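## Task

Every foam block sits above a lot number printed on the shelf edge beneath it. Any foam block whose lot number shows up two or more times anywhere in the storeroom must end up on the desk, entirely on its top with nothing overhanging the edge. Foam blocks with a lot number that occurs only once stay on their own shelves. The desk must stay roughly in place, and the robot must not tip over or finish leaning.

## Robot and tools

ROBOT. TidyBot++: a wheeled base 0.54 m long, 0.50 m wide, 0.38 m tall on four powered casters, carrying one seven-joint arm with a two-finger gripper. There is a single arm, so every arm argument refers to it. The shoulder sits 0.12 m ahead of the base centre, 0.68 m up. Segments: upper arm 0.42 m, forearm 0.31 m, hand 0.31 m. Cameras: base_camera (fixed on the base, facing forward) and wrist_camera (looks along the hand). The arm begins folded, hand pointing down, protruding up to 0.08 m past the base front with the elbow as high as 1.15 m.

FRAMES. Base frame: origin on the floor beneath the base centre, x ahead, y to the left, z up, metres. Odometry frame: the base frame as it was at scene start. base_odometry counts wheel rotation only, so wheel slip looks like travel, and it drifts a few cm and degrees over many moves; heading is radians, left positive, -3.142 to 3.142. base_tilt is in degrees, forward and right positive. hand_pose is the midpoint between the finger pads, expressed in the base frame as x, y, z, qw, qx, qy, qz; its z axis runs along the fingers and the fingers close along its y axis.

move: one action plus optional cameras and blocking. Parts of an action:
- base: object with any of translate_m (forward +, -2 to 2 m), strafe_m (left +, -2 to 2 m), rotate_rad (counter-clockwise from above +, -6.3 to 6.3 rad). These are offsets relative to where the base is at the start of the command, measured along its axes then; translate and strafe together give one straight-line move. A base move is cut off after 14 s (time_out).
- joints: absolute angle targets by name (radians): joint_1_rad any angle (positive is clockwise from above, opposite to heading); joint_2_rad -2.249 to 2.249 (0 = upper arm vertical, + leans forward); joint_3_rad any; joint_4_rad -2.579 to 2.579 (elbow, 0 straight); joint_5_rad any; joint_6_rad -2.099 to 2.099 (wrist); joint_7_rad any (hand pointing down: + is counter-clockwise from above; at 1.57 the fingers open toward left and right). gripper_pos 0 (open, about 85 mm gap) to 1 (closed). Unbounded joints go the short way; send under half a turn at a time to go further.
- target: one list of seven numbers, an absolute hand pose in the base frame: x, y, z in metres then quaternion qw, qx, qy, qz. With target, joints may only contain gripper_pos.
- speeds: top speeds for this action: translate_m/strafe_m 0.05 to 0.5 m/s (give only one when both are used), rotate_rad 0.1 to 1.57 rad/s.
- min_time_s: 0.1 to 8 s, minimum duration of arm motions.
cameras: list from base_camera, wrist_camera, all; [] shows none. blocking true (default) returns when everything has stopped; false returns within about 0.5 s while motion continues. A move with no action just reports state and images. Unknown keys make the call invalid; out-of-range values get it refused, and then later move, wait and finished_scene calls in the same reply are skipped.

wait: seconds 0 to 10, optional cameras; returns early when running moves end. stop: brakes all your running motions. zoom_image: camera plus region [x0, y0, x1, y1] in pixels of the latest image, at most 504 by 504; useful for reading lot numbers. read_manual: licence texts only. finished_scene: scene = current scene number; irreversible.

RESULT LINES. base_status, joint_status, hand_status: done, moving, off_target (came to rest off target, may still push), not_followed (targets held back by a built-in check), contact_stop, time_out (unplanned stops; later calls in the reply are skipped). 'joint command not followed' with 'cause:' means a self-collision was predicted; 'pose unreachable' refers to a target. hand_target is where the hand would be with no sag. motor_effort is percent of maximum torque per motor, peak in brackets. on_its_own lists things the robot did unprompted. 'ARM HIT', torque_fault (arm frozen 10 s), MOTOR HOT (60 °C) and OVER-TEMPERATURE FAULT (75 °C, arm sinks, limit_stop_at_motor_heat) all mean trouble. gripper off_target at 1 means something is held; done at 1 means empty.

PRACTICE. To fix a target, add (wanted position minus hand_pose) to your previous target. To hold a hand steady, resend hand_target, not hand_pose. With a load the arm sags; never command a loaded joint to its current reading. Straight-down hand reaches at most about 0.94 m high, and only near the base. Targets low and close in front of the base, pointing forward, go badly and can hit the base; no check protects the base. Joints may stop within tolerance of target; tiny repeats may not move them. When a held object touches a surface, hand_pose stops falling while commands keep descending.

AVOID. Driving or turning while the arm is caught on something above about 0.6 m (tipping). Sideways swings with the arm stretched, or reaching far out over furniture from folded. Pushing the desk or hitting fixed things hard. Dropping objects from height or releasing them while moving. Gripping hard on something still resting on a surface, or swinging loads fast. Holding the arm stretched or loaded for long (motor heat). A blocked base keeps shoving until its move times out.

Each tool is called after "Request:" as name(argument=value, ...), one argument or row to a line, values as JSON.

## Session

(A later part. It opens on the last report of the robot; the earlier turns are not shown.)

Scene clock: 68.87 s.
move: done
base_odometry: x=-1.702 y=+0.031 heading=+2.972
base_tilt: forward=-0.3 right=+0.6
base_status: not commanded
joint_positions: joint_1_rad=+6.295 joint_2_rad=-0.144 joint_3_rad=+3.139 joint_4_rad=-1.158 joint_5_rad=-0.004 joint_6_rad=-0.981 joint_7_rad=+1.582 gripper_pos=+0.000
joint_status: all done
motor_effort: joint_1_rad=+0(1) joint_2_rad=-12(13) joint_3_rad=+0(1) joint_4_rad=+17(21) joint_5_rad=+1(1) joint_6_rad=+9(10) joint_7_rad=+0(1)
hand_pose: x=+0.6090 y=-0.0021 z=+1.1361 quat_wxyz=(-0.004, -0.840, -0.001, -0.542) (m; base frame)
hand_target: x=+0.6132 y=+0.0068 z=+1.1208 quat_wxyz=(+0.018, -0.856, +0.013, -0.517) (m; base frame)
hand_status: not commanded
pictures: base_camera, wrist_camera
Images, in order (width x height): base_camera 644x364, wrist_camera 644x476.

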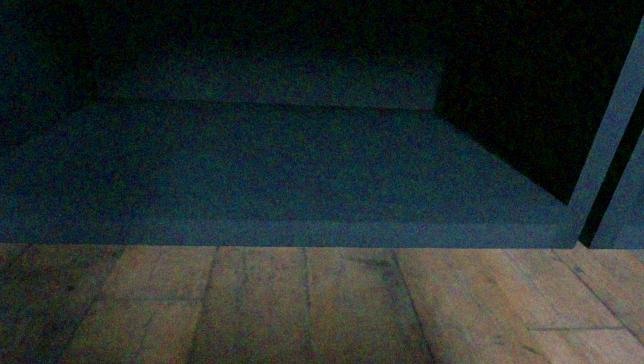

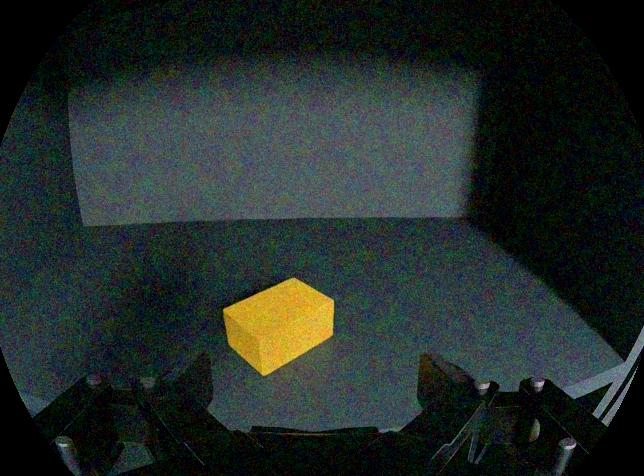

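Request:
move(
  base={"translate_m":0.2,"strafe_m":0.15},
)

Request:
move(
  joints={"joint_1_rad":6.07,"joint_2_rad":0.142,"joint_4_rad":-0.775,"joint_5_rad":0.76,"joint_6_rad":-1.64,"joint_7_rad":0.83},
  cameras=["all"],
)

Scene clock: 72.40 s.
move: done
base_odometry: x=-1.924 y=-0.083 heading=+2.972
base_tilt: forward=-0.3 right=+0.6
base_status: done
joint_positions: joint_1_rad=+6.294 joint_2_rad=-0.127 joint_3_rad=+3.139 joint_4_rad=-1.156 joint_5_rad=-0.004 joint_6_rad=-0.986 joint_7_rad=+1.582 gripper_pos=+0.000
joint_status: not commanded
motor_effort: joint_1_rad=+0(2) joint_2_rad=-12(15) joint_3_rad=+0(2) joint_4_rad=+17(18) joint_5_rad=+1(1) joint_6_rad=+8(9) joint_7_rad=+0(1)
hand_pose: x=+0.6161 y=-0.0014 z=+1.1278 quat_wxyz=(-0.003, -0.845, -0.001, -0.534) (m; base frame)
hand_target: x=+0.6132 y=+0.0068 z=+1.1208 quat_wxyz=(+0.018, -0.856, +0.013, -0.517) (m; base frame)
hand_status: not commanded
pictures: none

Scene clock: 74.30 s.
move: done
base_odometry: x=-1.924 y=-0.083 heading=+2.972
base_tilt: forward=-0.3 right=+0.6
base_status: not commanded
joint_positions: joint_1_rad=+6.089 joint_2_rad=+0.114 joint_3_rad=+3.139 joint_4_rad=-0.804 joint_5_rad=+0.684 joint_6_rad=-1.584 joint_7_rad=+0.875 gripper_pos=+0.000
joint_status: all done
motor_effort: joint_1_rad=+0(1) joint_2_rad=-17(19) joint_3_rad=+0(1) joint_4_rad=+14(18) joint_5_rad=+5(6) joint_6_rad=+6(9) joint_7_rad=+0(1)
hand_pose: x=+0.5896 y=-0.1055 z=+1.0968 quat_wxyz=(-0.158, -0.839, +0.327, -0.404) (m; base frame)
hand_target: x=+0.5833 y=-0.1171 z=+1.0976 quat_wxyz=(-0.185, -0.824, +0.359, -0.397) (m; base frame)
hand_status: not commanded
pictures: base_camera, wrist_camera
Images, in order (width x height): base_camera 644x364, wrist_camera 644x476.

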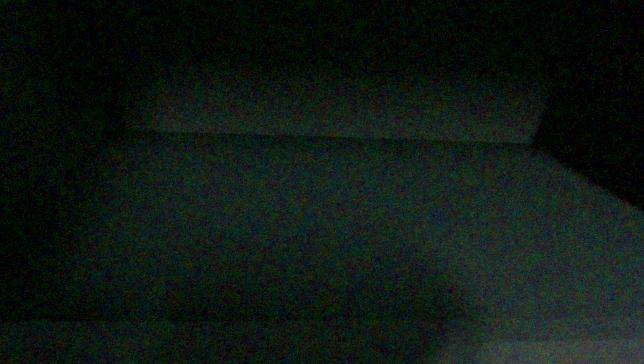

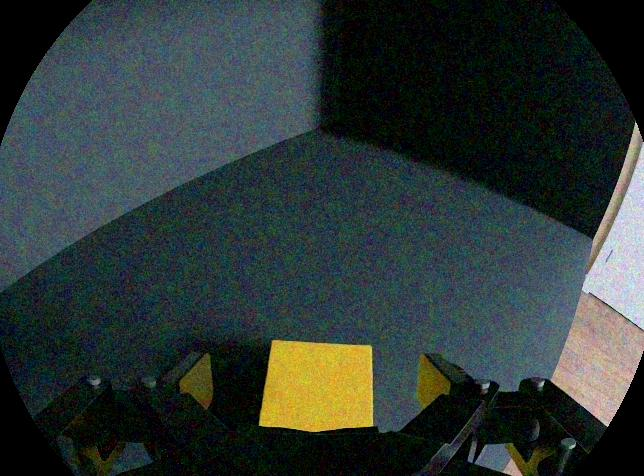

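Request:
move(
  joints={"joint_1_rad":6.059,"joint_2_rad":0.04,"joint_4_rad":-1.04,"joint_5_rad":0.785,"joint_6_rad":-1.40,"joint_7_rad":0.73},
  min_time_s=1,
  cameras=["wrist_camera"],
)

Scene clock: 76.27 s.
move: done
base_odometry: x=-1.924 y=-0.083 heading=+2.972
base_tilt: forward=-0.3 right=+0.6
base_status: not commanded
joint_positions: joint_1_rad=+6.079 joint_2_rad=+0.060 joint_3_rad=+3.139 joint_4_rad=-1.003 joint_5_rad=+0.711 joint_6_rad=-1.460 joint_7_rad=+0.775 gripper_pos=+0.000
joint_status: all done
motor_effort: joint_1_rad=+0(2) joint_2_rad=-17(18) joint_3_rad=+1(1) joint_4_rad=+15(16) joint_5_rad=+6(7) joint_6_rad=+5(7) joint_7_rad=+0(1)
hand_pose: x=+0.5947 y=-0.1051 z=+1.0662 quat_wxyz=(-0.162, -0.835, +0.325, -0.414) (m; base frame)
hand_target: x=+0.5990 y=-0.1117 z=+1.0837 quat_wxyz=(-0.173, -0.814, +0.323, -0.450) (m; base frame)
hand_status: not commanded
pictures: wrist_camera
Images, in order (width x height): wrist_camera 644x476.

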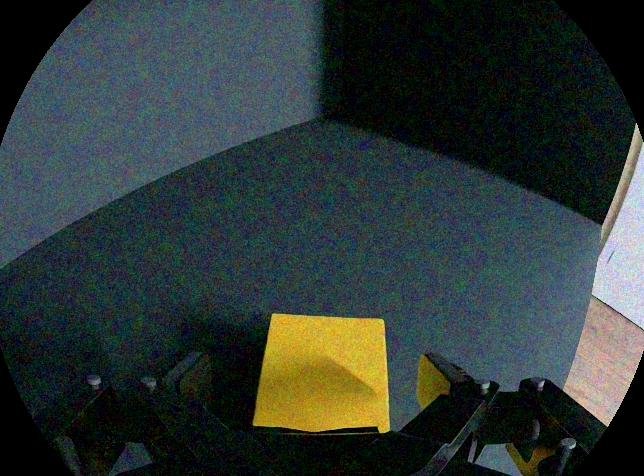

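Request:
move(
  joints={"joint_1_rad":6.07,"joint_2_rad":0.01,"joint_4_rad":-1.168,"joint_6_rad":-1.33,"joint_7_rad":0.68},
  min_time_s=1,
  cameras=["wrist_camera"],
)

Scene clock: 77.90 s.
move: done
base_odometry: x=-1.924 y=-0.083 heading=+2.972
base_tilt: forward=-0.3 right=+0.6
base_status: not commanded
joint_positions: joint_1_rad=+6.079 joint_2_rad=+0.031 joint_3_rad=+3.139 joint_4_rad=-1.130 joint_5_rad=+0.712 joint_6_rad=-1.390 joint_7_rad=+0.724 gripper_pos=+0.000
joint_status: all done
motor_effort: joint_1_rad=+0(2) joint_2_rad=-16(18) joint_3_rad=+0(1) joint_4_rad=+16(16) joint_5_rad=+6(6) joint_6_rad=+5(7) joint_7_rad=+0(1)
hand_pose: x=+0.5953 y=-0.1031 z=+1.0369 quat_wxyz=(-0.162, -0.839, +0.320, -0.410) (m; base frame)
hand_target: x=+0.5990 y=-0.1134 z=+1.0535 quat_wxyz=(-0.174, -0.818, +0.319, -0.445) (m; base frame)
hand_status: not commanded
pictures: wrist_camera
Images, in order (width x height): wrist_camera 644x476.

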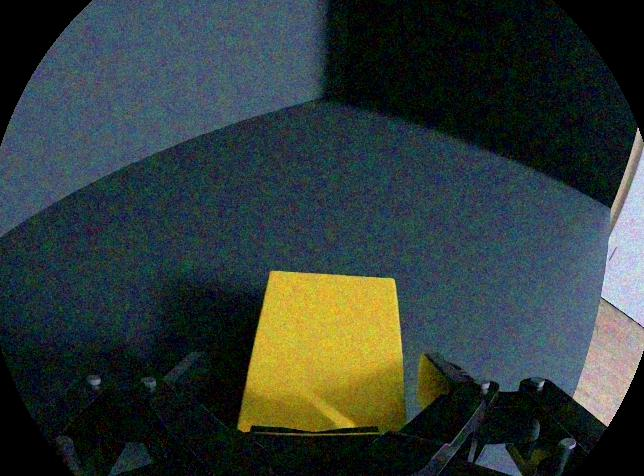

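Request:
move(
  joints={"joint_4_rad":-1.20},
  min_time_s=0.6,
  cameras=["wrist_camera"],
)

Scene clock: 79.07 s.
move: done
base_odometry: x=-1.924 y=-0.083 heading=+2.972
base_tilt: forward=-0.3 right=+0.6
base_status: not commanded
joint_positions: joint_1_rad=+6.079 joint_2_rad=+0.029 joint_3_rad=+3.139 joint_4_rad=-1.162 joint_5_rad=+0.712 joint_6_rad=-1.389 joint_7_rad=+0.723 gripper_pos=+0.000
joint_status: all done
motor_effort: joint_1_rad=+0(1) joint_2_rad=-16(17) joint_3_rad=+0(1) joint_4_rad=+16(17) joint_5_rad=+6(7) joint_6_rad=+5(5) joint_7_rad=+0(0)
hand_pose: x=+0.5928 y=-0.1036 z=+1.0244 quat_wxyz=(-0.169, -0.844, +0.316, -0.399) (m; base frame)
hand_target: x=+0.5973 y=-0.1138 z=+1.0394 quat_wxyz=(-0.182, -0.825, +0.315, -0.433) (m; base frame)
hand_status: not commanded
pictures: wrist_camera
Images, in order (width x height): wrist_camera 644x476.

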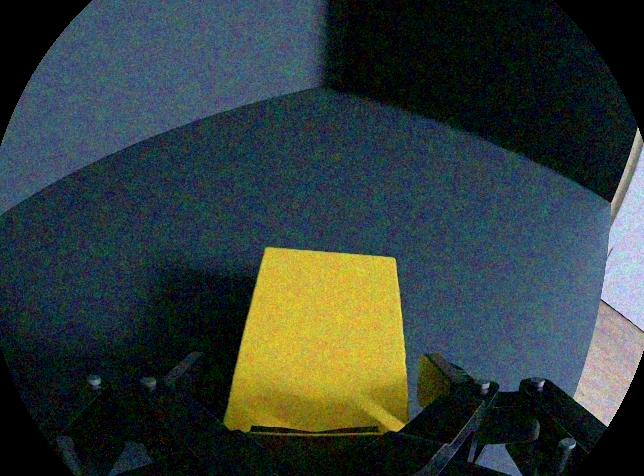

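Request:
move(
  joints={"gripper_pos":0.55},
  cameras=["wrist_camera"],
)

Scene clock: 79.97 s.
move: off_target
base_odometry: x=-1.924 y=-0.083 heading=+2.972
base_tilt: forward=-0.3 right=+0.6
base_status: not commanded
joint_positions: joint_1_rad=+6.079 joint_2_rad=+0.026 joint_3_rad=+3.139 joint_4_rad=-1.163 joint_5_rad=+0.714 joint_6_rad=-1.387 joint_7_rad=+0.723 gripper_pos=+0.385
joint_status: gripper_pos off_target (ended at +0.385, target +0.550)
motor_effort: joint_1_rad=-1(1) joint_2_rad=-16(17) joint_3_rad=+0(1) joint_4_rad=+16(17) joint_5_rad=+6(7) joint_6_rad=+5(5) joint_7_rad=+0(1)
hand_pose: x=+0.5921 y=-0.1041 z=+1.0258 quat_wxyz=(-0.169, -0.843, +0.316, -0.401) (m; base frame)
hand_target: x=+0.5973 y=-0.1138 z=+1.0394 quat_wxyz=(-0.182, -0.825, +0.315, -0.433) (m; base frame)
hand_status: not commanded
pictures: wrist_camera
Images, in order (width x height): wrist_camera 644x476.

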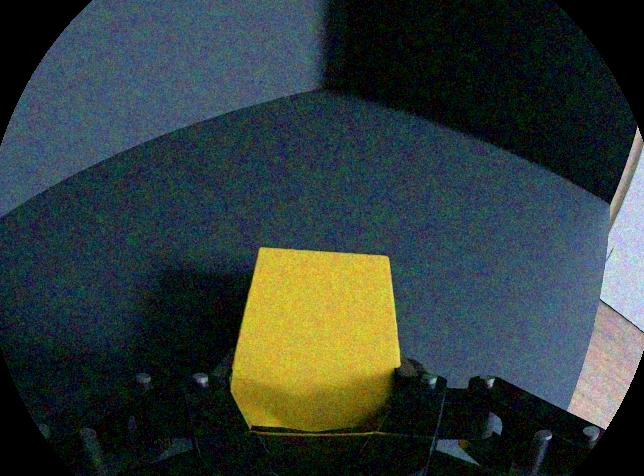

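Request:
move(
  joints={"joint_2_rad":0.12,"joint_4_rad":-0.80,"joint_6_rad":-1.62,"joint_7_rad":0.9},
  min_time_s=1.2,
  cameras=["wrist_camera"],
)

Request:
move(
  base={"translate_m":-0.45,"strafe_m":-0.2},
)

Request:
move(
  base={"translate_m":-0.75,"strafe_m":-0.18,"rotate_rad":-1.571},
  joints={"joint_1_rad":6.283,"joint_2_rad":-0.4,"joint_4_rad":-2.45,"joint_5_rad":-0.02,"joint_6_rad":-0.4,"joint_7_rad":1.55},
  cameras=["all"],
)

Scene clock: 81.80 s.
move: done
base_odometry: x=-1.924 y=-0.083 heading=+2.972
base_tilt: forward=-0.3 right=+0.6
base_status: not commanded
joint_positions: joint_1_rad=+6.079 joint_2_rad=+0.085 joint_3_rad=+3.139 joint_4_rad=-0.828 joint_5_rad=+0.715 joint_6_rad=-1.564 joint_7_rad=+0.855 gripper_pos=+0.385
joint_status: all done
motor_effort: joint_1_rad=-1(1) joint_2_rad=-17(18) joint_3_rad=+0(1) joint_4_rad=+14(17) joint_5_rad=+6(7) joint_6_rad=+5(6) joint_7_rad=+0(1)
hand_pose: x=+0.5816 y=-0.1101 z=+1.1081 quat_wxyz=(-0.161, -0.829, +0.331, -0.421) (m; base frame)
hand_target: x=+0.5774 y=-0.1244 z=+1.1055 quat_wxyz=(-0.208, -0.830, +0.328, -0.401) (m; base frame)
hand_status: not commanded
pictures: wrist_camera
Images, in order (width x height): wrist_camera 644x476.

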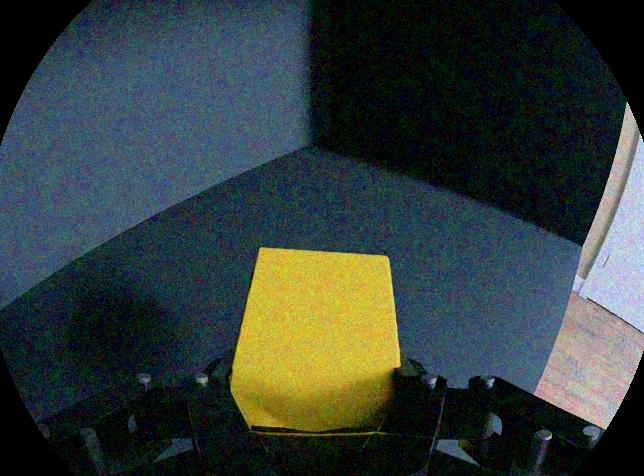

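Scene clock: 84.20 s.
move: done
base_odometry: x=-1.447 y=+0.038 heading=+2.971
base_tilt: forward=-0.3 right=+0.6
base_status: done
joint_positions: joint_1_rad=+6.078 joint_2_rad=+0.099 joint_3_rad=+3.139 joint_4_rad=-0.824 joint_5_rad=+0.718 joint_6_rad=-1.571 joint_7_rad=+0.857 gripper_pos=+0.385
joint_status: not commanded
motor_effort: joint_1_rad=-1(2) joint_2_rad=-17(22) joint_3_rad=+0(1) joint_4_rad=+14(16) joint_5_rad=+6(7) joint_6_rad=+6(7) joint_7_rad=+0(1)
hand_pose: x=+0.5855 y=-0.1098 z=+1.1027 quat_wxyz=(-0.166, -0.831, +0.331, -0.415) (m; base frame)
hand_target: x=+0.5774 y=-0.1244 z=+1.1055 quat_wxyz=(-0.208, -0.830, +0.328, -0.401) (m; base frame)
hand_status: not commanded
pictures: none

Scene clock: 87.43 s.
move: done
base_odometry: x=-0.677 y=+0.088 heading=+1.399
base_tilt: forward=-0.3 right=+0.6
base_status: done
joint_positions: joint_1_rad=+6.264 joint_2_rad=-0.381 joint_3_rad=+3.140 joint_4_rad=-2.411 joint_5_rad=+0.050 joint_6_rad=-0.463 joint_7_rad=+1.506 gripper_pos=+0.385
joint_status: all done
motor_effort: joint_1_rad=-1(2) joint_2_rad=-4(22) joint_3_rad=+1(2) joint_4_rad=+16(19) joint_5_rad=+1(8) joint_6_rad=+6(7) joint_7_rad=+0(1)
hand_pose: x=+0.4324 y=+0.0007 z=+0.6849 quat_wxyz=(-0.005, -0.948, +0.003, -0.319) (m; base frame)
hand_target: x=+0.4327 y=+0.0038 z=+0.6847 quat_wxyz=(+0.010, -0.941, +0.017, -0.339) (m; base frame)
hand_status: not commanded
pictures: base_camera, wrist_camera
Images, in order (width x height): base_camera 644x364, wrist_camera 644x476.

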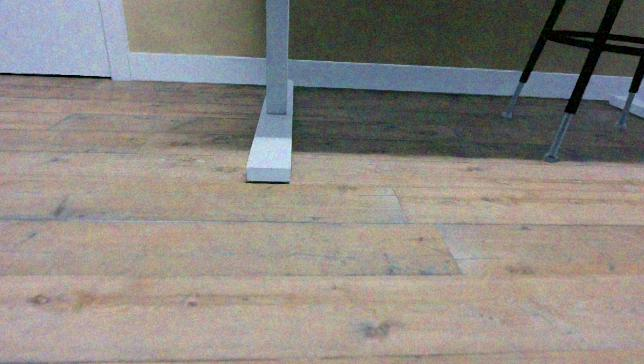

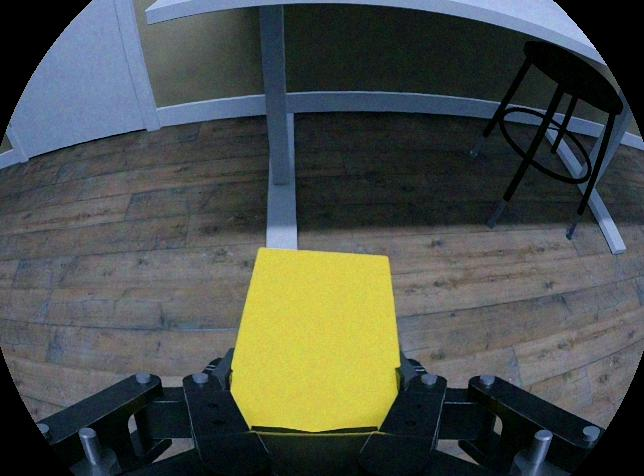

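Request:
move(
  base={"strafe_m":-0.21},
  joints={"joint_1_rad":6.30,"joint_2_rad":0.03,"joint_4_rad":-1.72,"joint_5_rad":-0.04,"joint_6_rad":-0.43,"joint_7_rad":1.6},
)

Request:
move(
  base={"translate_m":0.385},
  cameras=["wrist_camera"],
)

Scene clock: 89.83 s.
move: done
base_odometry: x=-0.470 y=+0.053 heading=+1.400
base_tilt: forward=-0.3 right=+0.6
base_status: done
joint_positions: joint_1_rad=+6.284 joint_2_rad=-0.002 joint_3_rad=+3.140 joint_4_rad=-1.749 joint_5_rad=+0.030 joint_6_rad=-0.462 joint_7_rad=+1.556 gripper_pos=+0.385
joint_status: all done
motor_effort: joint_1_rad=-1(2) joint_2_rad=-18(19) joint_3_rad=+0(1) joint_4_rad=+19(19) joint_5_rad=+1(2) joint_6_rad=+7(8) joint_7_rad=+0(1)
hand_pose: x=+0.6776 y=-0.0023 z=+0.8622 quat_wxyz=(-0.008, -0.893, -0.003, -0.450) (m; base frame)
hand_target: x=+0.6963 y=-0.0032 z=+0.8683 quat_wxyz=(+0.005, -0.887, +0.007, -0.463) (m; base frame)
hand_status: not commanded
pictures: none

Scene clock: 91.97 s.
move: done
base_odometry: x=-0.404 y=+0.432 heading=+1.399
base_tilt: forward=-0.3 right=+0.6
base_status: done
joint_positions: joint_1_rad=+6.284 joint_2_rad=+0.010 joint_3_rad=+3.140 joint_4_rad=-1.745 joint_5_rad=+0.029 joint_6_rad=-0.462 joint_7_rad=+1.557 gripper_pos=+0.385
joint_status: not commanded
motor_effort: joint_1_rad=+0(1) joint_2_rad=-18(21) joint_3_rad=+0(1) joint_4_rad=+18(20) joint_5_rad=+1(1) joint_6_rad=+8(9) joint_7_rad=+0(1)
hand_pose: x=+0.6807 y=-0.0025 z=+0.8576 quat_wxyz=(-0.008, -0.895, -0.003, -0.446) (m; base frame)
hand_target: x=+0.6963 y=-0.0032 z=+0.8683 quat_wxyz=(+0.005, -0.887, +0.007, -0.463) (m; base frame)
hand_status: not commanded
pictures: wrist_camera
Images, in order (width x height): wrist_camera 644x476.

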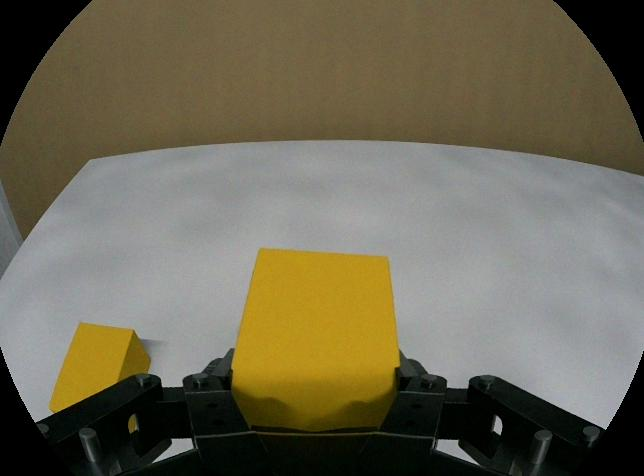

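Request:
move(
  joints={"joint_2_rad":0.09,"joint_4_rad":-1.965,"joint_6_rad":-0.16},
  min_time_s=1.5,
)

Request:
move(
  joints={"joint_2_rad":0.11},
  min_time_s=0.6,
  cameras=["wrist_camera"],
)

Scene clock: 94.97 s.
move: done
base_odometry: x=-0.404 y=+0.432 heading=+1.399
base_tilt: forward=-0.3 right=+0.6
base_status: not commanded
joint_positions: joint_1_rad=+6.284 joint_2_rad=+0.056 joint_3_rad=+3.140 joint_4_rad=-1.928 joint_5_rad=+0.029 joint_6_rad=-0.225 joint_7_rad=+1.557 gripper_pos=+0.385
joint_status: all done
motor_effort: joint_1_rad=+0(1) joint_2_rad=-19(20) joint_3_rad=+0(0) joint_4_rad=+18(20) joint_5_rad=+1(1) joint_6_rad=+7(9) joint_7_rad=-1(1)
hand_pose: x=+0.6805 y=-0.0005 z=+0.7903 quat_wxyz=(-0.006, -0.893, -0.005, -0.450) (m; base frame)
hand_target: x=+0.6840 y=-0.0062 z=+0.7676 quat_wxyz=(+0.001, -0.894, +0.011, -0.447) (m; base frame)
hand_status: not commanded
pictures: none

Scene clock: 95.87 s.
move: done
base_odometry: x=-0.404 y=+0.432 heading=+1.399
base_tilt: forward=-0.3 right=+0.6
base_status: not commanded
joint_positions: joint_1_rad=+6.284 joint_2_rad=+0.075 joint_3_rad=+3.140 joint_4_rad=-1.928 joint_5_rad=+0.029 joint_6_rad=-0.225 joint_7_rad=+1.557 gripper_pos=+0.385
joint_status: all done
motor_effort: joint_1_rad=-1(1) joint_2_rad=-19(20) joint_3_rad=+0(0) joint_4_rad=+18(18) joint_5_rad=+1(1) joint_6_rad=+8(8) joint_7_rad=+0(1)
hand_pose: x=+0.6826 y=-0.0005 z=+0.7799 quat_wxyz=(-0.006, -0.897, -0.005, -0.441) (m; base frame)
hand_target: x=+0.6856 y=-0.0062 z=+0.7563 quat_wxyz=(+0.001, -0.899, +0.011, -0.438) (m; base frame)
hand_status: not commanded
pictures: wrist_camera
Images, in order (width x height): wrist_camera 644x476.

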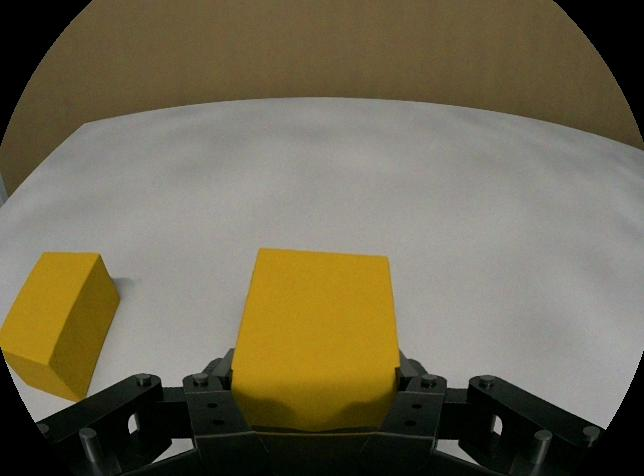

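Request:
move(
  joints={"joint_2_rad":0.135},
  min_time_s=0.6,
)

Request:
move(
  joints={"joint_2_rad":0.155},
  min_time_s=0.6,
)

Request:
move(
  joints={"joint_2_rad":0.17},
  min_time_s=0.6,
  cameras=["wrist_camera"],
)

Scene clock: 96.97 s.
move: done
base_odometry: x=-0.404 y=+0.432 heading=+1.399
base_tilt: forward=-0.3 right=+0.6
base_status: not commanded
joint_positions: joint_1_rad=+6.284 joint_2_rad=+0.100 joint_3_rad=+3.140 joint_4_rad=-1.928 joint_5_rad=+0.029 joint_6_rad=-0.224 joint_7_rad=+1.557 gripper_pos=+0.385
joint_status: all done
motor_effort: joint_1_rad=-1(1) joint_2_rad=-20(20) joint_3_rad=+0(0) joint_4_rad=+17(18) joint_5_rad=+1(1) joint_6_rad=+7(8) joint_7_rad=+0(1)
hand_pose: x=+0.6850 y=-0.0005 z=+0.7657 quat_wxyz=(-0.006, -0.903, -0.005, -0.430) (m; base frame)
hand_target: x=+0.6872 y=-0.0062 z=+0.7421 quat_wxyz=(+0.001, -0.904, +0.011, -0.427) (m; base frame)
hand_status: not commanded
pictures: none

Scene clock: 97.87 s.
move: done
base_odometry: x=-0.404 y=+0.432 heading=+1.399
base_tilt: forward=-0.3 right=+0.6
base_status: not commanded
joint_positions: joint_1_rad=+6.284 joint_2_rad=+0.117 joint_3_rad=+3.140 joint_4_rad=-1.928 joint_5_rad=+0.029 joint_6_rad=-0.221 joint_7_rad=+1.557 gripper_pos=+0.385
joint_status: all done
motor_effort: joint_1_rad=-1(1) joint_2_rad=-19(21) joint_3_rad=+0(0) joint_4_rad=+16(18) joint_5_rad=+1(1) joint_6_rad=+7(8) joint_7_rad=+0(1)
hand_pose: x=+0.6868 y=-0.0004 z=+0.7569 quat_wxyz=(-0.006, -0.906, -0.005, -0.424) (m; base frame)
hand_target: x=+0.6883 y=-0.0062 z=+0.7308 quat_wxyz=(+0.002, -0.909, +0.011, -0.418) (m; base frame)
hand_status: not commanded
pictures: none

Scene clock: 98.77 s.
move: done
base_odometry: x=-0.404 y=+0.432 heading=+1.399
base_tilt: forward=-0.3 right=+0.6
base_status: not commanded
joint_positions: joint_1_rad=+6.284 joint_2_rad=+0.119 joint_3_rad=+3.140 joint_4_rad=-1.928 joint_5_rad=+0.029 joint_6_rad=-0.218 joint_7_rad=+1.557 gripper_pos=+0.385
joint_status: all done
motor_effort: joint_1_rad=-1(1) joint_2_rad=-18(19) joint_3_rad=+0(0) joint_4_rad=+16(17) joint_5_rad=+1(1) joint_6_rad=+7(7) joint_7_rad=+0(1)
hand_pose: x=+0.6875 y=-0.0004 z=+0.7565 quat_wxyz=(-0.006, -0.905, -0.005, -0.424) (m; base frame)
hand_target: x=+0.6890 y=-0.0062 z=+0.7222 quat_wxyz=(+0.002, -0.912, +0.011, -0.411) (m; base frame)
hand_status: not commanded
pictures: wrist_camera
Images, in order (width x height): wrist_camera 644x476.

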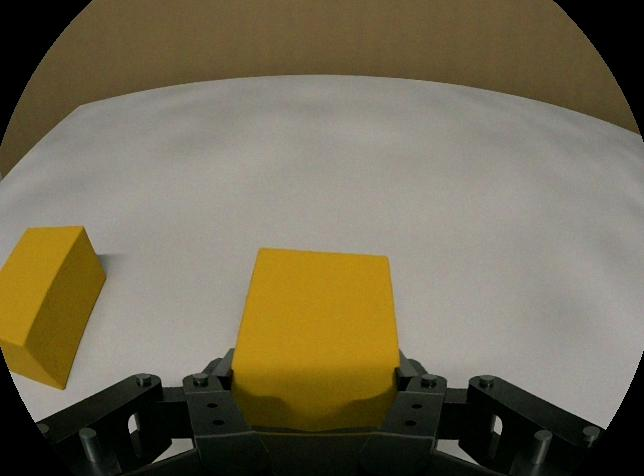

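Request:
move(
  joints={"joint_2_rad":0.145,"gripper_pos":0.2},
)

Request:
move(
  joints={"gripper_pos":0.0},
  cameras=["wrist_camera"],
)

Scene clock: 99.63 s.
move: done
base_odometry: x=-0.404 y=+0.432 heading=+1.399
base_tilt: forward=-0.3 right=+0.6
base_status: not commanded
joint_positions: joint_1_rad=+6.284 joint_2_rad=+0.123 joint_3_rad=+3.140 joint_4_rad=-1.928 joint_5_rad=+0.029 joint_6_rad=-0.218 joint_7_rad=+1.557 gripper_pos=+0.200
joint_status: all done
motor_effort: joint_1_rad=+0(1) joint_2_rad=-20(22) joint_3_rad=+0(0) joint_4_rad=+17(18) joint_5_rad=+1(1) joint_6_rad=+7(8) joint_7_rad=+0(0)
hand_pose: x=+0.6878 y=-0.0004 z=+0.7541 quat_wxyz=(-0.006, -0.906, -0.005, -0.423) (m; base frame)
hand_target: x=+0.6878 y=-0.0062 z=+0.7365 quat_wxyz=(+0.002, -0.906, +0.011, -0.422) (m; base frame)
hand_status: not commanded
pictures: none

Scene clock: 100.27 s.
move: done
base_odometry: x=-0.404 y=+0.432 heading=+1.399
base_tilt: forward=-0.3 right=+0.6
base_status: not commanded
joint_positions: joint_1_rad=+6.284 joint_2_rad=+0.123 joint_3_rad=+3.140 joint_4_rad=-1.928 joint_5_rad=+0.029 joint_6_rad=-0.218 joint_7_rad=+1.557 gripper_pos=+0.000
joint_status: all done
motor_effort: joint_1_rad=+0(1) joint_2_rad=-20(21) joint_3_rad=+0(0) joint_4_rad=+17(17) joint_5_rad=+1(1) joint_6_rad=+7(8) joint_7_rad=-1(1)
hand_pose: x=+0.6878 y=-0.0004 z=+0.7541 quat_wxyz=(-0.006, -0.906, -0.005, -0.423) (m; base frame)
hand_target: x=+0.6878 y=-0.0062 z=+0.7365 quat_wxyz=(+0.002, -0.906, +0.011, -0.422) (m; base frame)
hand_status: not commanded
pictures: wrist_camera
Images, in order (width x height): wrist_camera 644x476.

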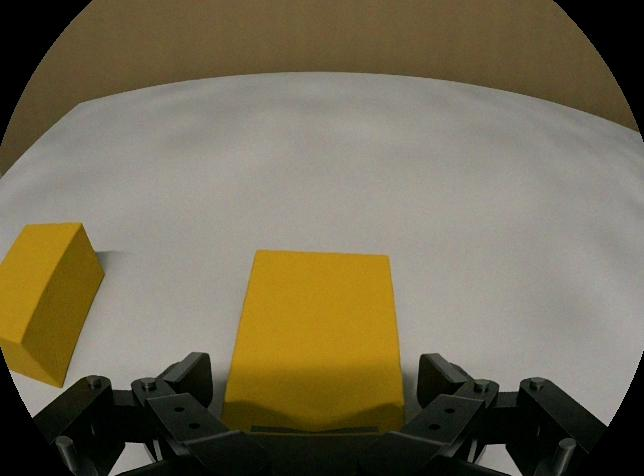

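Request:
move(
  joints={"joint_2_rad":-0.12,"joint_4_rad":-2.1,"joint_6_rad":0.0},
)

Request:
move(
  base={"translate_m":-0.40},
  joints={"joint_2_rad":-0.7,"joint_4_rad":-2.5,"joint_6_rad":0.0},
)

Request:
move(
  base={"strafe_m":-1.95},
  joints={"joint_1_rad":9.2,"joint_6_rad":0.1},
  cameras=["all"],
)

Scene clock: 102.00 s.
move: done
base_odometry: x=-0.404 y=+0.432 heading=+1.399
base_tilt: forward=-0.3 right=+0.6
base_status: not commanded
joint_positions: joint_1_rad=+6.284 joint_2_rad=-0.114 joint_3_rad=+3.140 joint_4_rad=-2.058 joint_5_rad=+0.029 joint_6_rad=-0.067 joint_7_rad=+1.557 gripper_pos=+0.000
joint_status: all done
motor_effort: joint_1_rad=-1(1) joint_2_rad=-14(22) joint_3_rad=+0(1) joint_4_rad=+19(19) joint_5_rad=+1(1) joint_6_rad=+8(9) joint_7_rad=+0(1)
hand_pose: x=+0.6456 y=+0.0010 z=+0.8529 quat_wxyz=(-0.005, -0.844, -0.006, -0.536) (m; base frame)
hand_target: x=+0.6426 y=-0.0074 z=+0.8506 quat_wxyz=(-0.002, -0.836, +0.012, -0.549) (m; base frame)
hand_status: not commanded
pictures: none

Scene clock: 104.33 s.
move: done
base_odometry: x=-0.473 y=+0.038 heading=+1.398
base_tilt: forward=-0.3 right=+0.6
base_status: done
joint_positions: joint_1_rad=+6.285 joint_2_rad=-0.696 joint_3_rad=+3.140 joint_4_rad=-2.459 joint_5_rad=+0.029 joint_6_rad=-0.062 joint_7_rad=+1.557 gripper_pos=+0.000
joint_status: all done
motor_effort: joint_1_rad=-1(1) joint_2_rad=+2(17) joint_3_rad=+1(2) joint_4_rad=+19(21) joint_5_rad=+1(1) joint_6_rad=+8(10) joint_7_rad=+0(1)
hand_pose: x=+0.4591 y=+0.0006 z=+0.8663 quat_wxyz=(-0.006, -0.791, -0.005, -0.612) (m; base frame)
hand_target: x=+0.4572 y=-0.0043 z=+0.8615 quat_wxyz=(-0.002, -0.783, +0.011, -0.622) (m; base frame)
hand_status: not commanded
pictures: none

Scene clock: 109.57 s.
move: done
base_odometry: x=+1.448 y=-0.298 heading=+1.397
base_tilt: forward=-0.4 right=+0.6
base_status: done
joint_positions: joint_1_rad=+9.182 joint_2_rad=-0.696 joint_3_rad=+3.140 joint_4_rad=-2.459 joint_5_rad=+0.029 joint_6_rad=+0.034 joint_7_rad=+1.557 gripper_pos=+0.000
joint_status: all done
motor_effort: joint_1_rad=+0(2) joint_2_rad=+1(3) joint_3_rad=+1(2) joint_4_rad=+19(20) joint_5_rad=+1(1) joint_6_rad=+9(10) joint_7_rad=+0(1)
hand_pose: x=-0.2165 y=-0.0853 z=+0.8953 quat_wxyz=(-0.644, -0.099, +0.755, -0.074) (m; base frame)
hand_target: x=-0.2161 y=-0.0767 z=+0.8921 quat_wxyz=(-0.656, -0.079, +0.747, -0.076) (m; base frame)
hand_status: not commanded
pictures: base_camera, wrist_camera
Images, in order (width x height): base_camera 644x364, wrist_camera 644x476.

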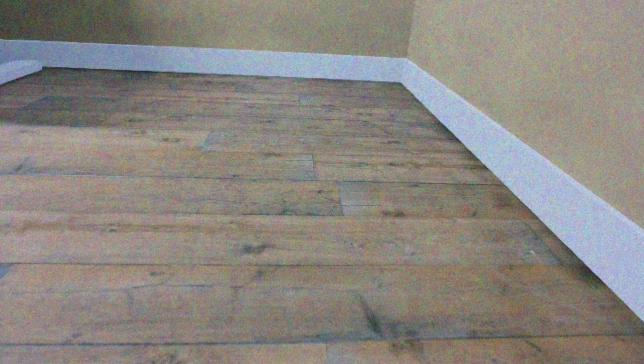

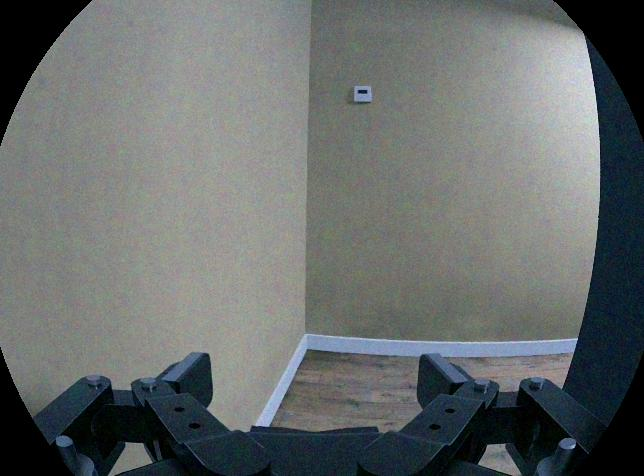

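Request:
move(
  base={"translate_m":-1.67,"strafe_m":-0.165,"rotate_rad":0.1},
  cameras=["all"],
)

Scene clock: 116.30 s.
move: done
base_odometry: x=+1.322 y=-1.972 heading=+1.498
base_tilt: forward=-0.4 right=+0.6
base_status: done
joint_positions: joint_1_rad=+9.185 joint_2_rad=-0.697 joint_3_rad=+3.140 joint_4_rad=-2.460 joint_5_rad=+0.029 joint_6_rad=+0.036 joint_7_rad=+1.557 gripper_pos=+0.000
joint_status: not commanded
motor_effort: joint_1_rad=+0(1) joint_2_rad=+1(5) joint_3_rad=+1(2) joint_4_rad=+19(20) joint_5_rad=+1(1) joint_6_rad=+8(10) joint_7_rad=+0(1)
hand_pose: x=-0.2166 y=-0.0841 z=+0.8961 quat_wxyz=(-0.646, -0.097, +0.754, -0.073) (m; base frame)
hand_target: x=-0.2161 y=-0.0767 z=+0.8921 quat_wxyz=(-0.656, -0.079, +0.747, -0.076) (m; base frame)
hand_status: not commanded
pictures: base_camera, wrist_camera
Images, in order (width x height): base_camera 644x364, wrist_camera 644x476.

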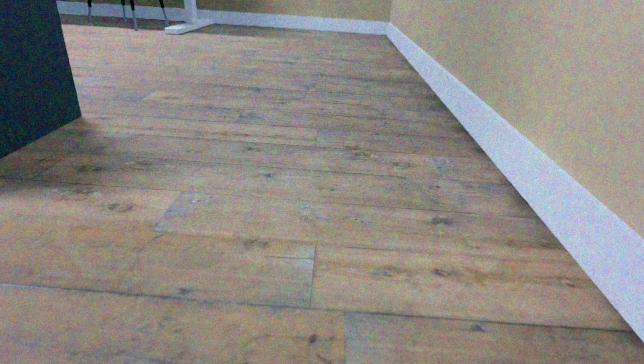

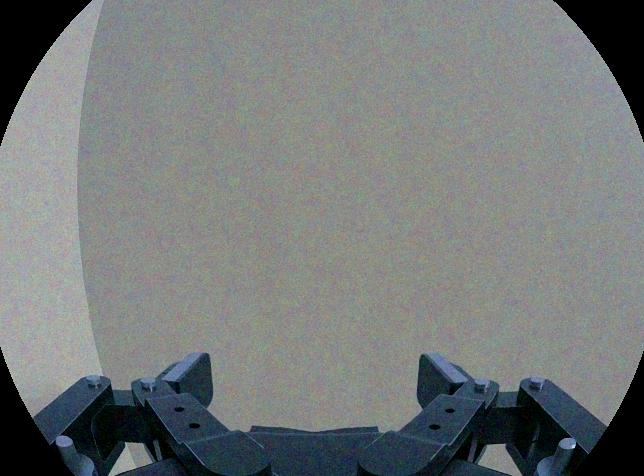

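Request:
move(
  base={"translate_m":0.04,"strafe_m":0.14},
  joints={"joint_1_rad":7.854,"joint_2_rad":-0.5,"joint_6_rad":-0.6},
)

Request:
move(
  base={"rotate_rad":1.571},
  cameras=["all"],
)

Scene clock: 119.50 s.
move: done
base_odometry: x=+1.185 y=-1.922 heading=+1.498
base_tilt: forward=-0.3 right=+0.6
base_status: done
joint_positions: joint_1_rad=+7.873 joint_2_rad=-0.518 joint_3_rad=+3.141 joint_4_rad=-2.460 joint_5_rad=+0.028 joint_6_rad=-0.542 joint_7_rad=+1.557 gripper_pos=+0.000
joint_status: all done
motor_effort: joint_1_rad=-1(2) joint_2_rad=+0(4) joint_3_rad=+1(2) joint_4_rad=+17(20) joint_5_rad=+1(1) joint_6_rad=+6(10) joint_7_rad=+0(1)
hand_pose: x=+0.1109 y=-0.2747 z=+0.6869 quat_wxyz=(-0.237, -0.665, +0.673, -0.220) (m; base frame)
hand_target: x=+0.1274 y=-0.2447 z=+0.6536 quat_wxyz=(-0.181, -0.682, +0.680, -0.197) (m; base frame)
hand_status: not commanded
pictures: none

Scene clock: 124.27 s.
move: time_out
base_odometry: x=+1.187 y=-1.919 heading=+1.920
base_tilt: forward=-0.4 right=+0.6
base_status: rotate_rad time_out (by the wheels' count: +0.421 of +1.571)
joint_positions: joint_1_rad=+7.863 joint_2_rad=-0.509 joint_3_rad=+3.139 joint_4_rad=-2.465 joint_5_rad=+0.022 joint_6_rad=-0.551 joint_7_rad=+1.558 gripper_pos=+0.000
joint_status: not commanded
motor_effort: joint_1_rad=-1(3) joint_2_rad=-1(5) joint_3_rad=+0(7) joint_4_rad=+16(19) joint_5_rad=+1(4) joint_6_rad=+5(7) joint_7_rad=+0(1)
hand_pose: x=+0.1150 y=-0.2708 z=+0.6803 quat_wxyz=(-0.226, -0.671, +0.673, -0.215) (m; base frame)
hand_target: x=+0.1274 y=-0.2447 z=+0.6536 quat_wxyz=(-0.181, -0.682, +0.680, -0.197) (m; base frame)
hand_status: not commanded
pictures: base_camera, wrist_camera
Images, in order (width x height): base_camera 644x364, wrist_camera 644x476.

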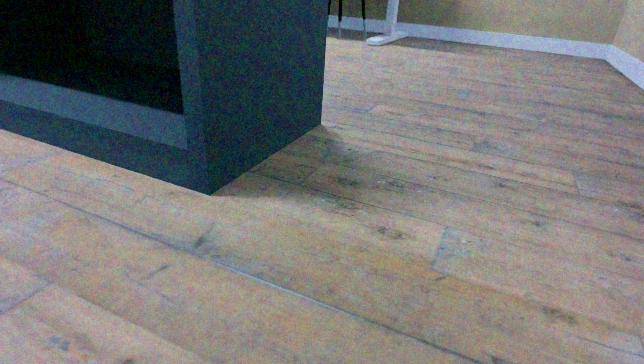

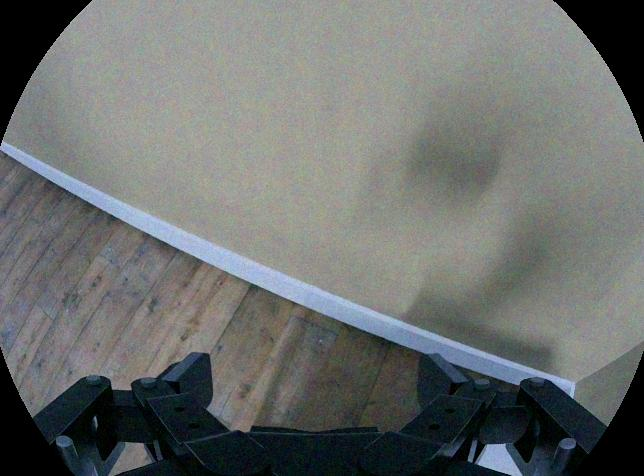

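Request:
move(
  base={"translate_m":0.11,"strafe_m":-0.054},
  cameras=["base_camera"],
)

Request:
move(
  base={"rotate_rad":1.113},
  cameras=["all"],
)

Scene clock: 126.90 s.
move: done
base_odometry: x=+1.200 y=-1.797 heading=+1.921
base_tilt: forward=-0.3 right=+0.6
base_status: done
joint_positions: joint_1_rad=+7.863 joint_2_rad=-0.508 joint_3_rad=+3.139 joint_4_rad=-2.465 joint_5_rad=+0.022 joint_6_rad=-0.551 joint_7_rad=+1.558 gripper_pos=+0.000
joint_status: not commanded
motor_effort: joint_1_rad=+0(1) joint_2_rad=-1(1) joint_3_rad=+1(2) joint_4_rad=+17(17) joint_5_rad=+1(1) joint_6_rad=+5(6) joint_7_rad=+0(1)
hand_pose: x=+0.1150 y=-0.2708 z=+0.6802 quat_wxyz=(-0.226, -0.671, +0.673, -0.215) (m; base frame)
hand_target: x=+0.1274 y=-0.2447 z=+0.6536 quat_wxyz=(-0.181, -0.682, +0.680, -0.197) (m; base frame)
hand_status: not commanded
pictures: base_camera
Images, in order (width x height): base_camera 644x364.

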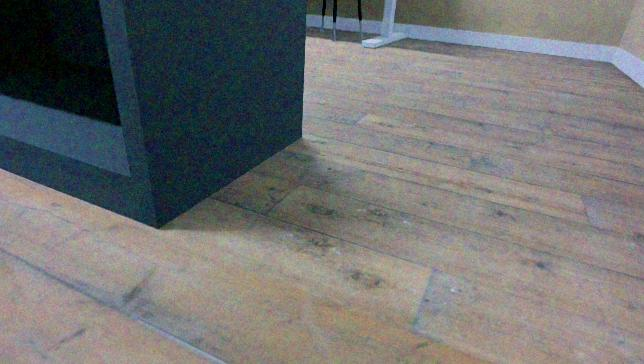

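Scene clock: 128.87 s.
move: done
base_odometry: x=+1.200 y=-1.797 heading=+3.033
base_tilt: forward=-0.4 right=+0.6
base_status: done
joint_positions: joint_1_rad=+7.863 joint_2_rad=-0.508 joint_3_rad=+3.139 joint_4_rad=-2.465 joint_5_rad=+0.022 joint_6_rad=-0.551 joint_7_rad=+1.558 gripper_pos=+0.000
joint_status: not commanded
motor_effort: joint_1_rad=+0(1) joint_2_rad=-1(2) joint_3_rad=+1(1) joint_4_rad=+16(17) joint_5_rad=+1(1) joint_6_rad=+5(7) joint_7_rad=+0(1)
hand_pose: x=+0.1150 y=-0.2708 z=+0.6802 quat_wxyz=(-0.226, -0.671, +0.673, -0.215) (m; base frame)
hand_target: x=+0.1274 y=-0.2447 z=+0.6536 quat_wxyz=(-0.181, -0.682, +0.680, -0.197) (m; base frame)
hand_status: not commanded
pictures: base_camera, wrist_camera
Images, in order (width x height): base_camera 644x364, wrist_camera 644x476.

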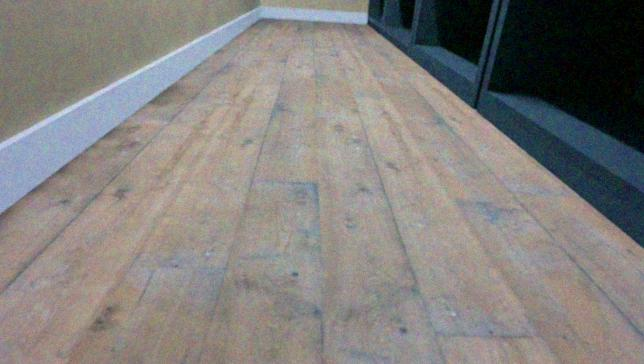

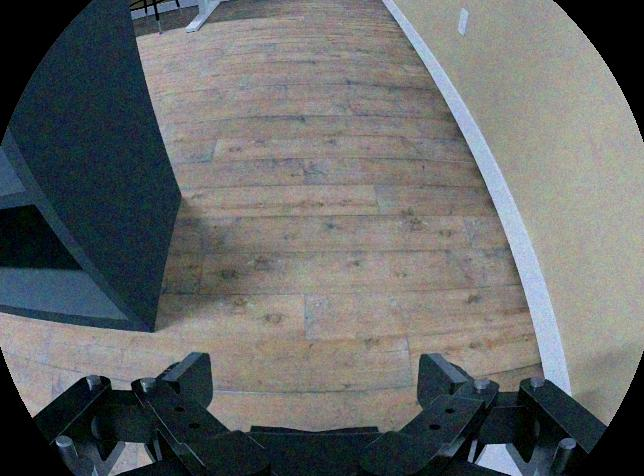

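Request:
move(
  base={"translate_m":0.92,"strafe_m":0.17,"rotate_rad":0.027},
  joints={"joint_1_rad":7.854,"joint_2_rad":-0.6,"joint_4_rad":-2.3,"joint_6_rad":-0.34},
  cameras=["all"],
)

Scene clock: 132.87 s.
move: done
base_odometry: x=+0.267 y=-1.867 heading=+3.061
base_tilt: forward=-0.3 right=+0.6
base_status: done
joint_positions: joint_1_rad=+7.863 joint_2_rad=-0.587 joint_3_rad=+3.139 joint_4_rad=-2.316 joint_5_rad=+0.022 joint_6_rad=-0.397 joint_7_rad=+1.558 gripper_pos=+0.000
joint_status: all done
motor_effort: joint_1_rad=+0(1) joint_2_rad=-1(2) joint_3_rad=+1(2) joint_4_rad=+18(19) joint_5_rad=+1(1) joint_6_rad=+8(9) joint_7_rad=+0(1)
hand_pose: x=+0.1157 y=-0.3418 z=+0.8181 quat_wxyz=(-0.349, -0.617, +0.619, -0.338) (m; base frame)
hand_target: x=+0.1245 y=-0.3518 z=+0.8479 quat_wxyz=(-0.365, -0.602, +0.603, -0.376) (m; base frame)
hand_status: not commanded
pictures: base_camera, wrist_camera
Images, in order (width x height): base_camera 644x364, wrist_camera 644x476.

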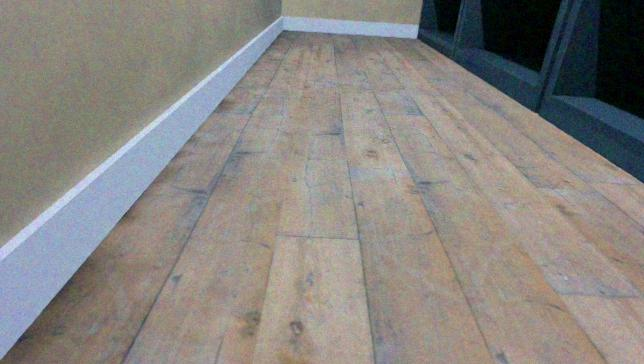

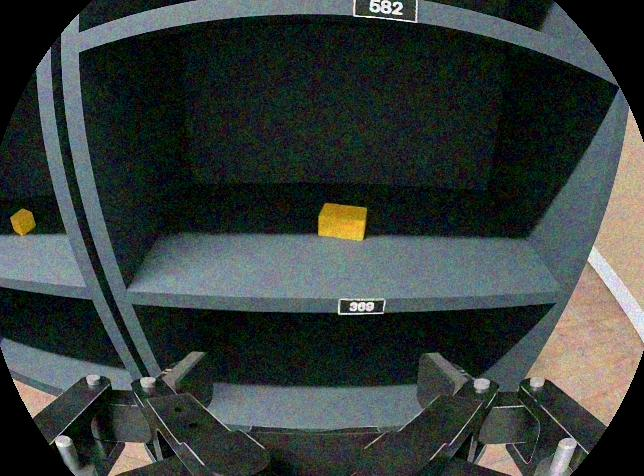

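Request:
zoom_image(
  camera="wrist_camera",
  region=[340, 0, 430, 60],
)

Request:
move(
  base={"translate_m":0.9},
  cameras=["all"],
)

Scaled by 5.600.

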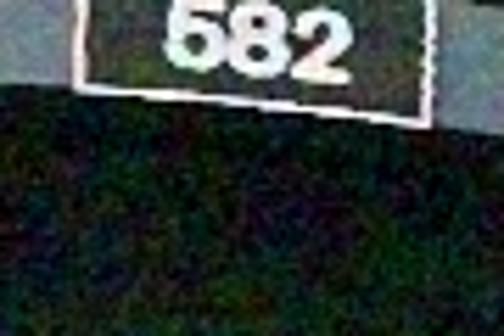

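Scene clock: 136.17 s.
move: done
base_odometry: x=-0.630 y=-1.795 heading=+3.062
base_tilt: forward=-0.3 right=+0.6
base_status: done
joint_positions: joint_1_rad=+7.863 joint_2_rad=-0.587 joint_3_rad=+3.139 joint_4_rad=-2.316 joint_5_rad=+0.022 joint_6_rad=-0.397 joint_7_rad=+1.558 gripper_pos=+0.000
joint_status: not commanded
motor_effort: joint_1_rad=+0(1) joint_2_rad=-1(2) joint_3_rad=+1(2) joint_4_rad=+18(20) joint_5_rad=+1(1) joint_6_rad=+8(8) joint_7_rad=+0(1)
hand_pose: x=+0.1157 y=-0.3418 z=+0.8181 quat_wxyz=(-0.349, -0.617, +0.619, -0.338) (m; base frame)
hand_target: x=+0.1245 y=-0.3518 z=+0.8479 quat_wxyz=(-0.365, -0.602, +0.603, -0.376) (m; base frame)
hand_status: not commanded
pictures: base_camera, wrist_camera
Images, in order (width x height): base_camera 644x364, wrist_camera 644x476.

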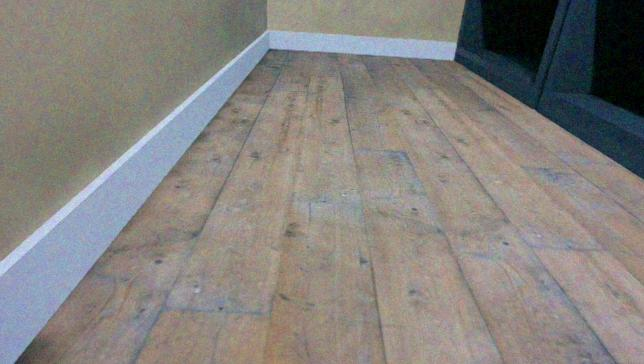

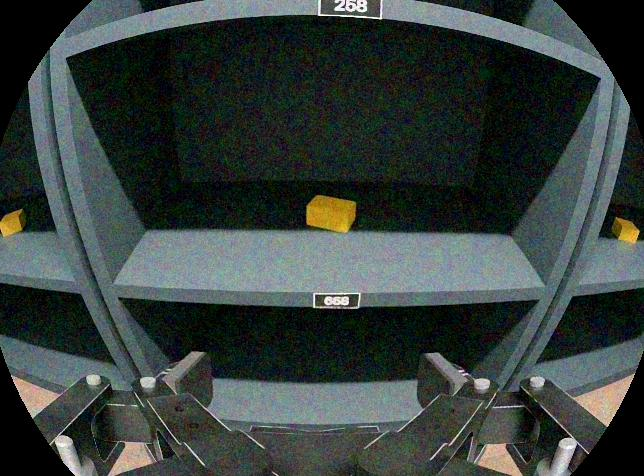

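Request:
zoom_image(
  camera="wrist_camera",
  region=[300, 280, 372, 320],
)

Request:
zoom_image(
  camera="wrist_camera",
  region=[310, 0, 390, 30],
)

Request:
move(
  base={"translate_m":0.945},
  cameras=["all"],
)

Scaled by 7.000.

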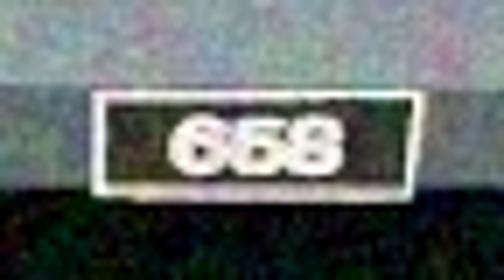

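Scaled by 6.300.

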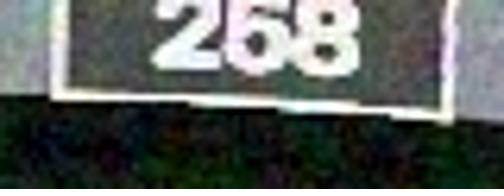

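Scene clock: 141.67 s.
move: done
base_odometry: x=-1.572 y=-1.720 heading=+3.062
base_tilt: forward=-0.3 right=+0.6
base_status: done
joint_positions: joint_1_rad=+7.863 joint_2_rad=-0.587 joint_3_rad=+3.139 joint_4_rad=-2.316 joint_5_rad=+0.022 joint_6_rad=-0.397 joint_7_rad=+1.558 gripper_pos=+0.000
joint_status: not commanded
motor_effort: joint_1_rad=+0(1) joint_2_rad=+0(2) joint_3_rad=+1(2) joint_4_rad=+19(19) joint_5_rad=+1(1) joint_6_rad=+8(9) joint_7_rad=+0(1)
hand_pose: x=+0.1157 y=-0.3417 z=+0.8182 quat_wxyz=(-0.349, -0.617, +0.619, -0.338) (m; base frame)
hand_target: x=+0.1245 y=-0.3518 z=+0.8479 quat_wxyz=(-0.365, -0.602, +0.603, -0.376) (m; base frame)
hand_status: not commanded
pictures: base_camera, wrist_camera
Images, in order (width x height): base_camera 644x364, wrist_camera 644x476.

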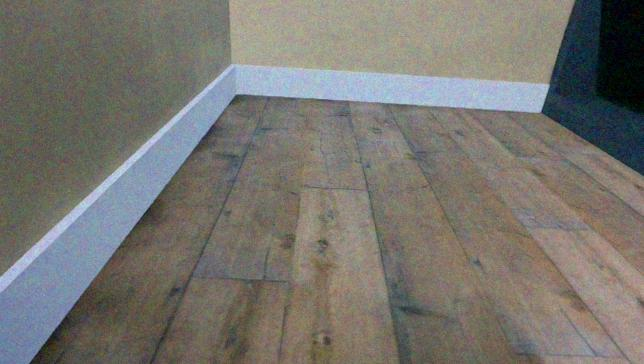

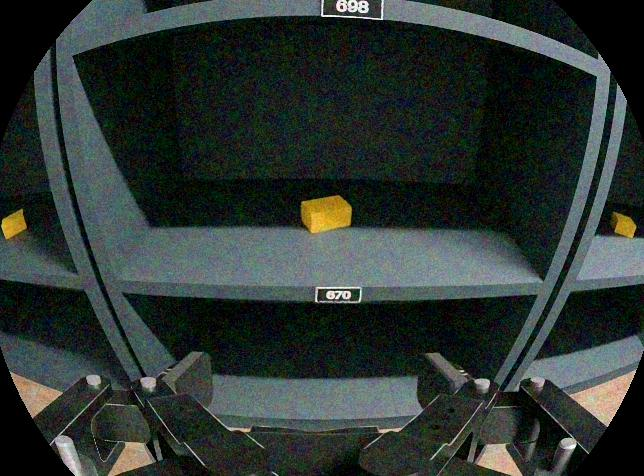

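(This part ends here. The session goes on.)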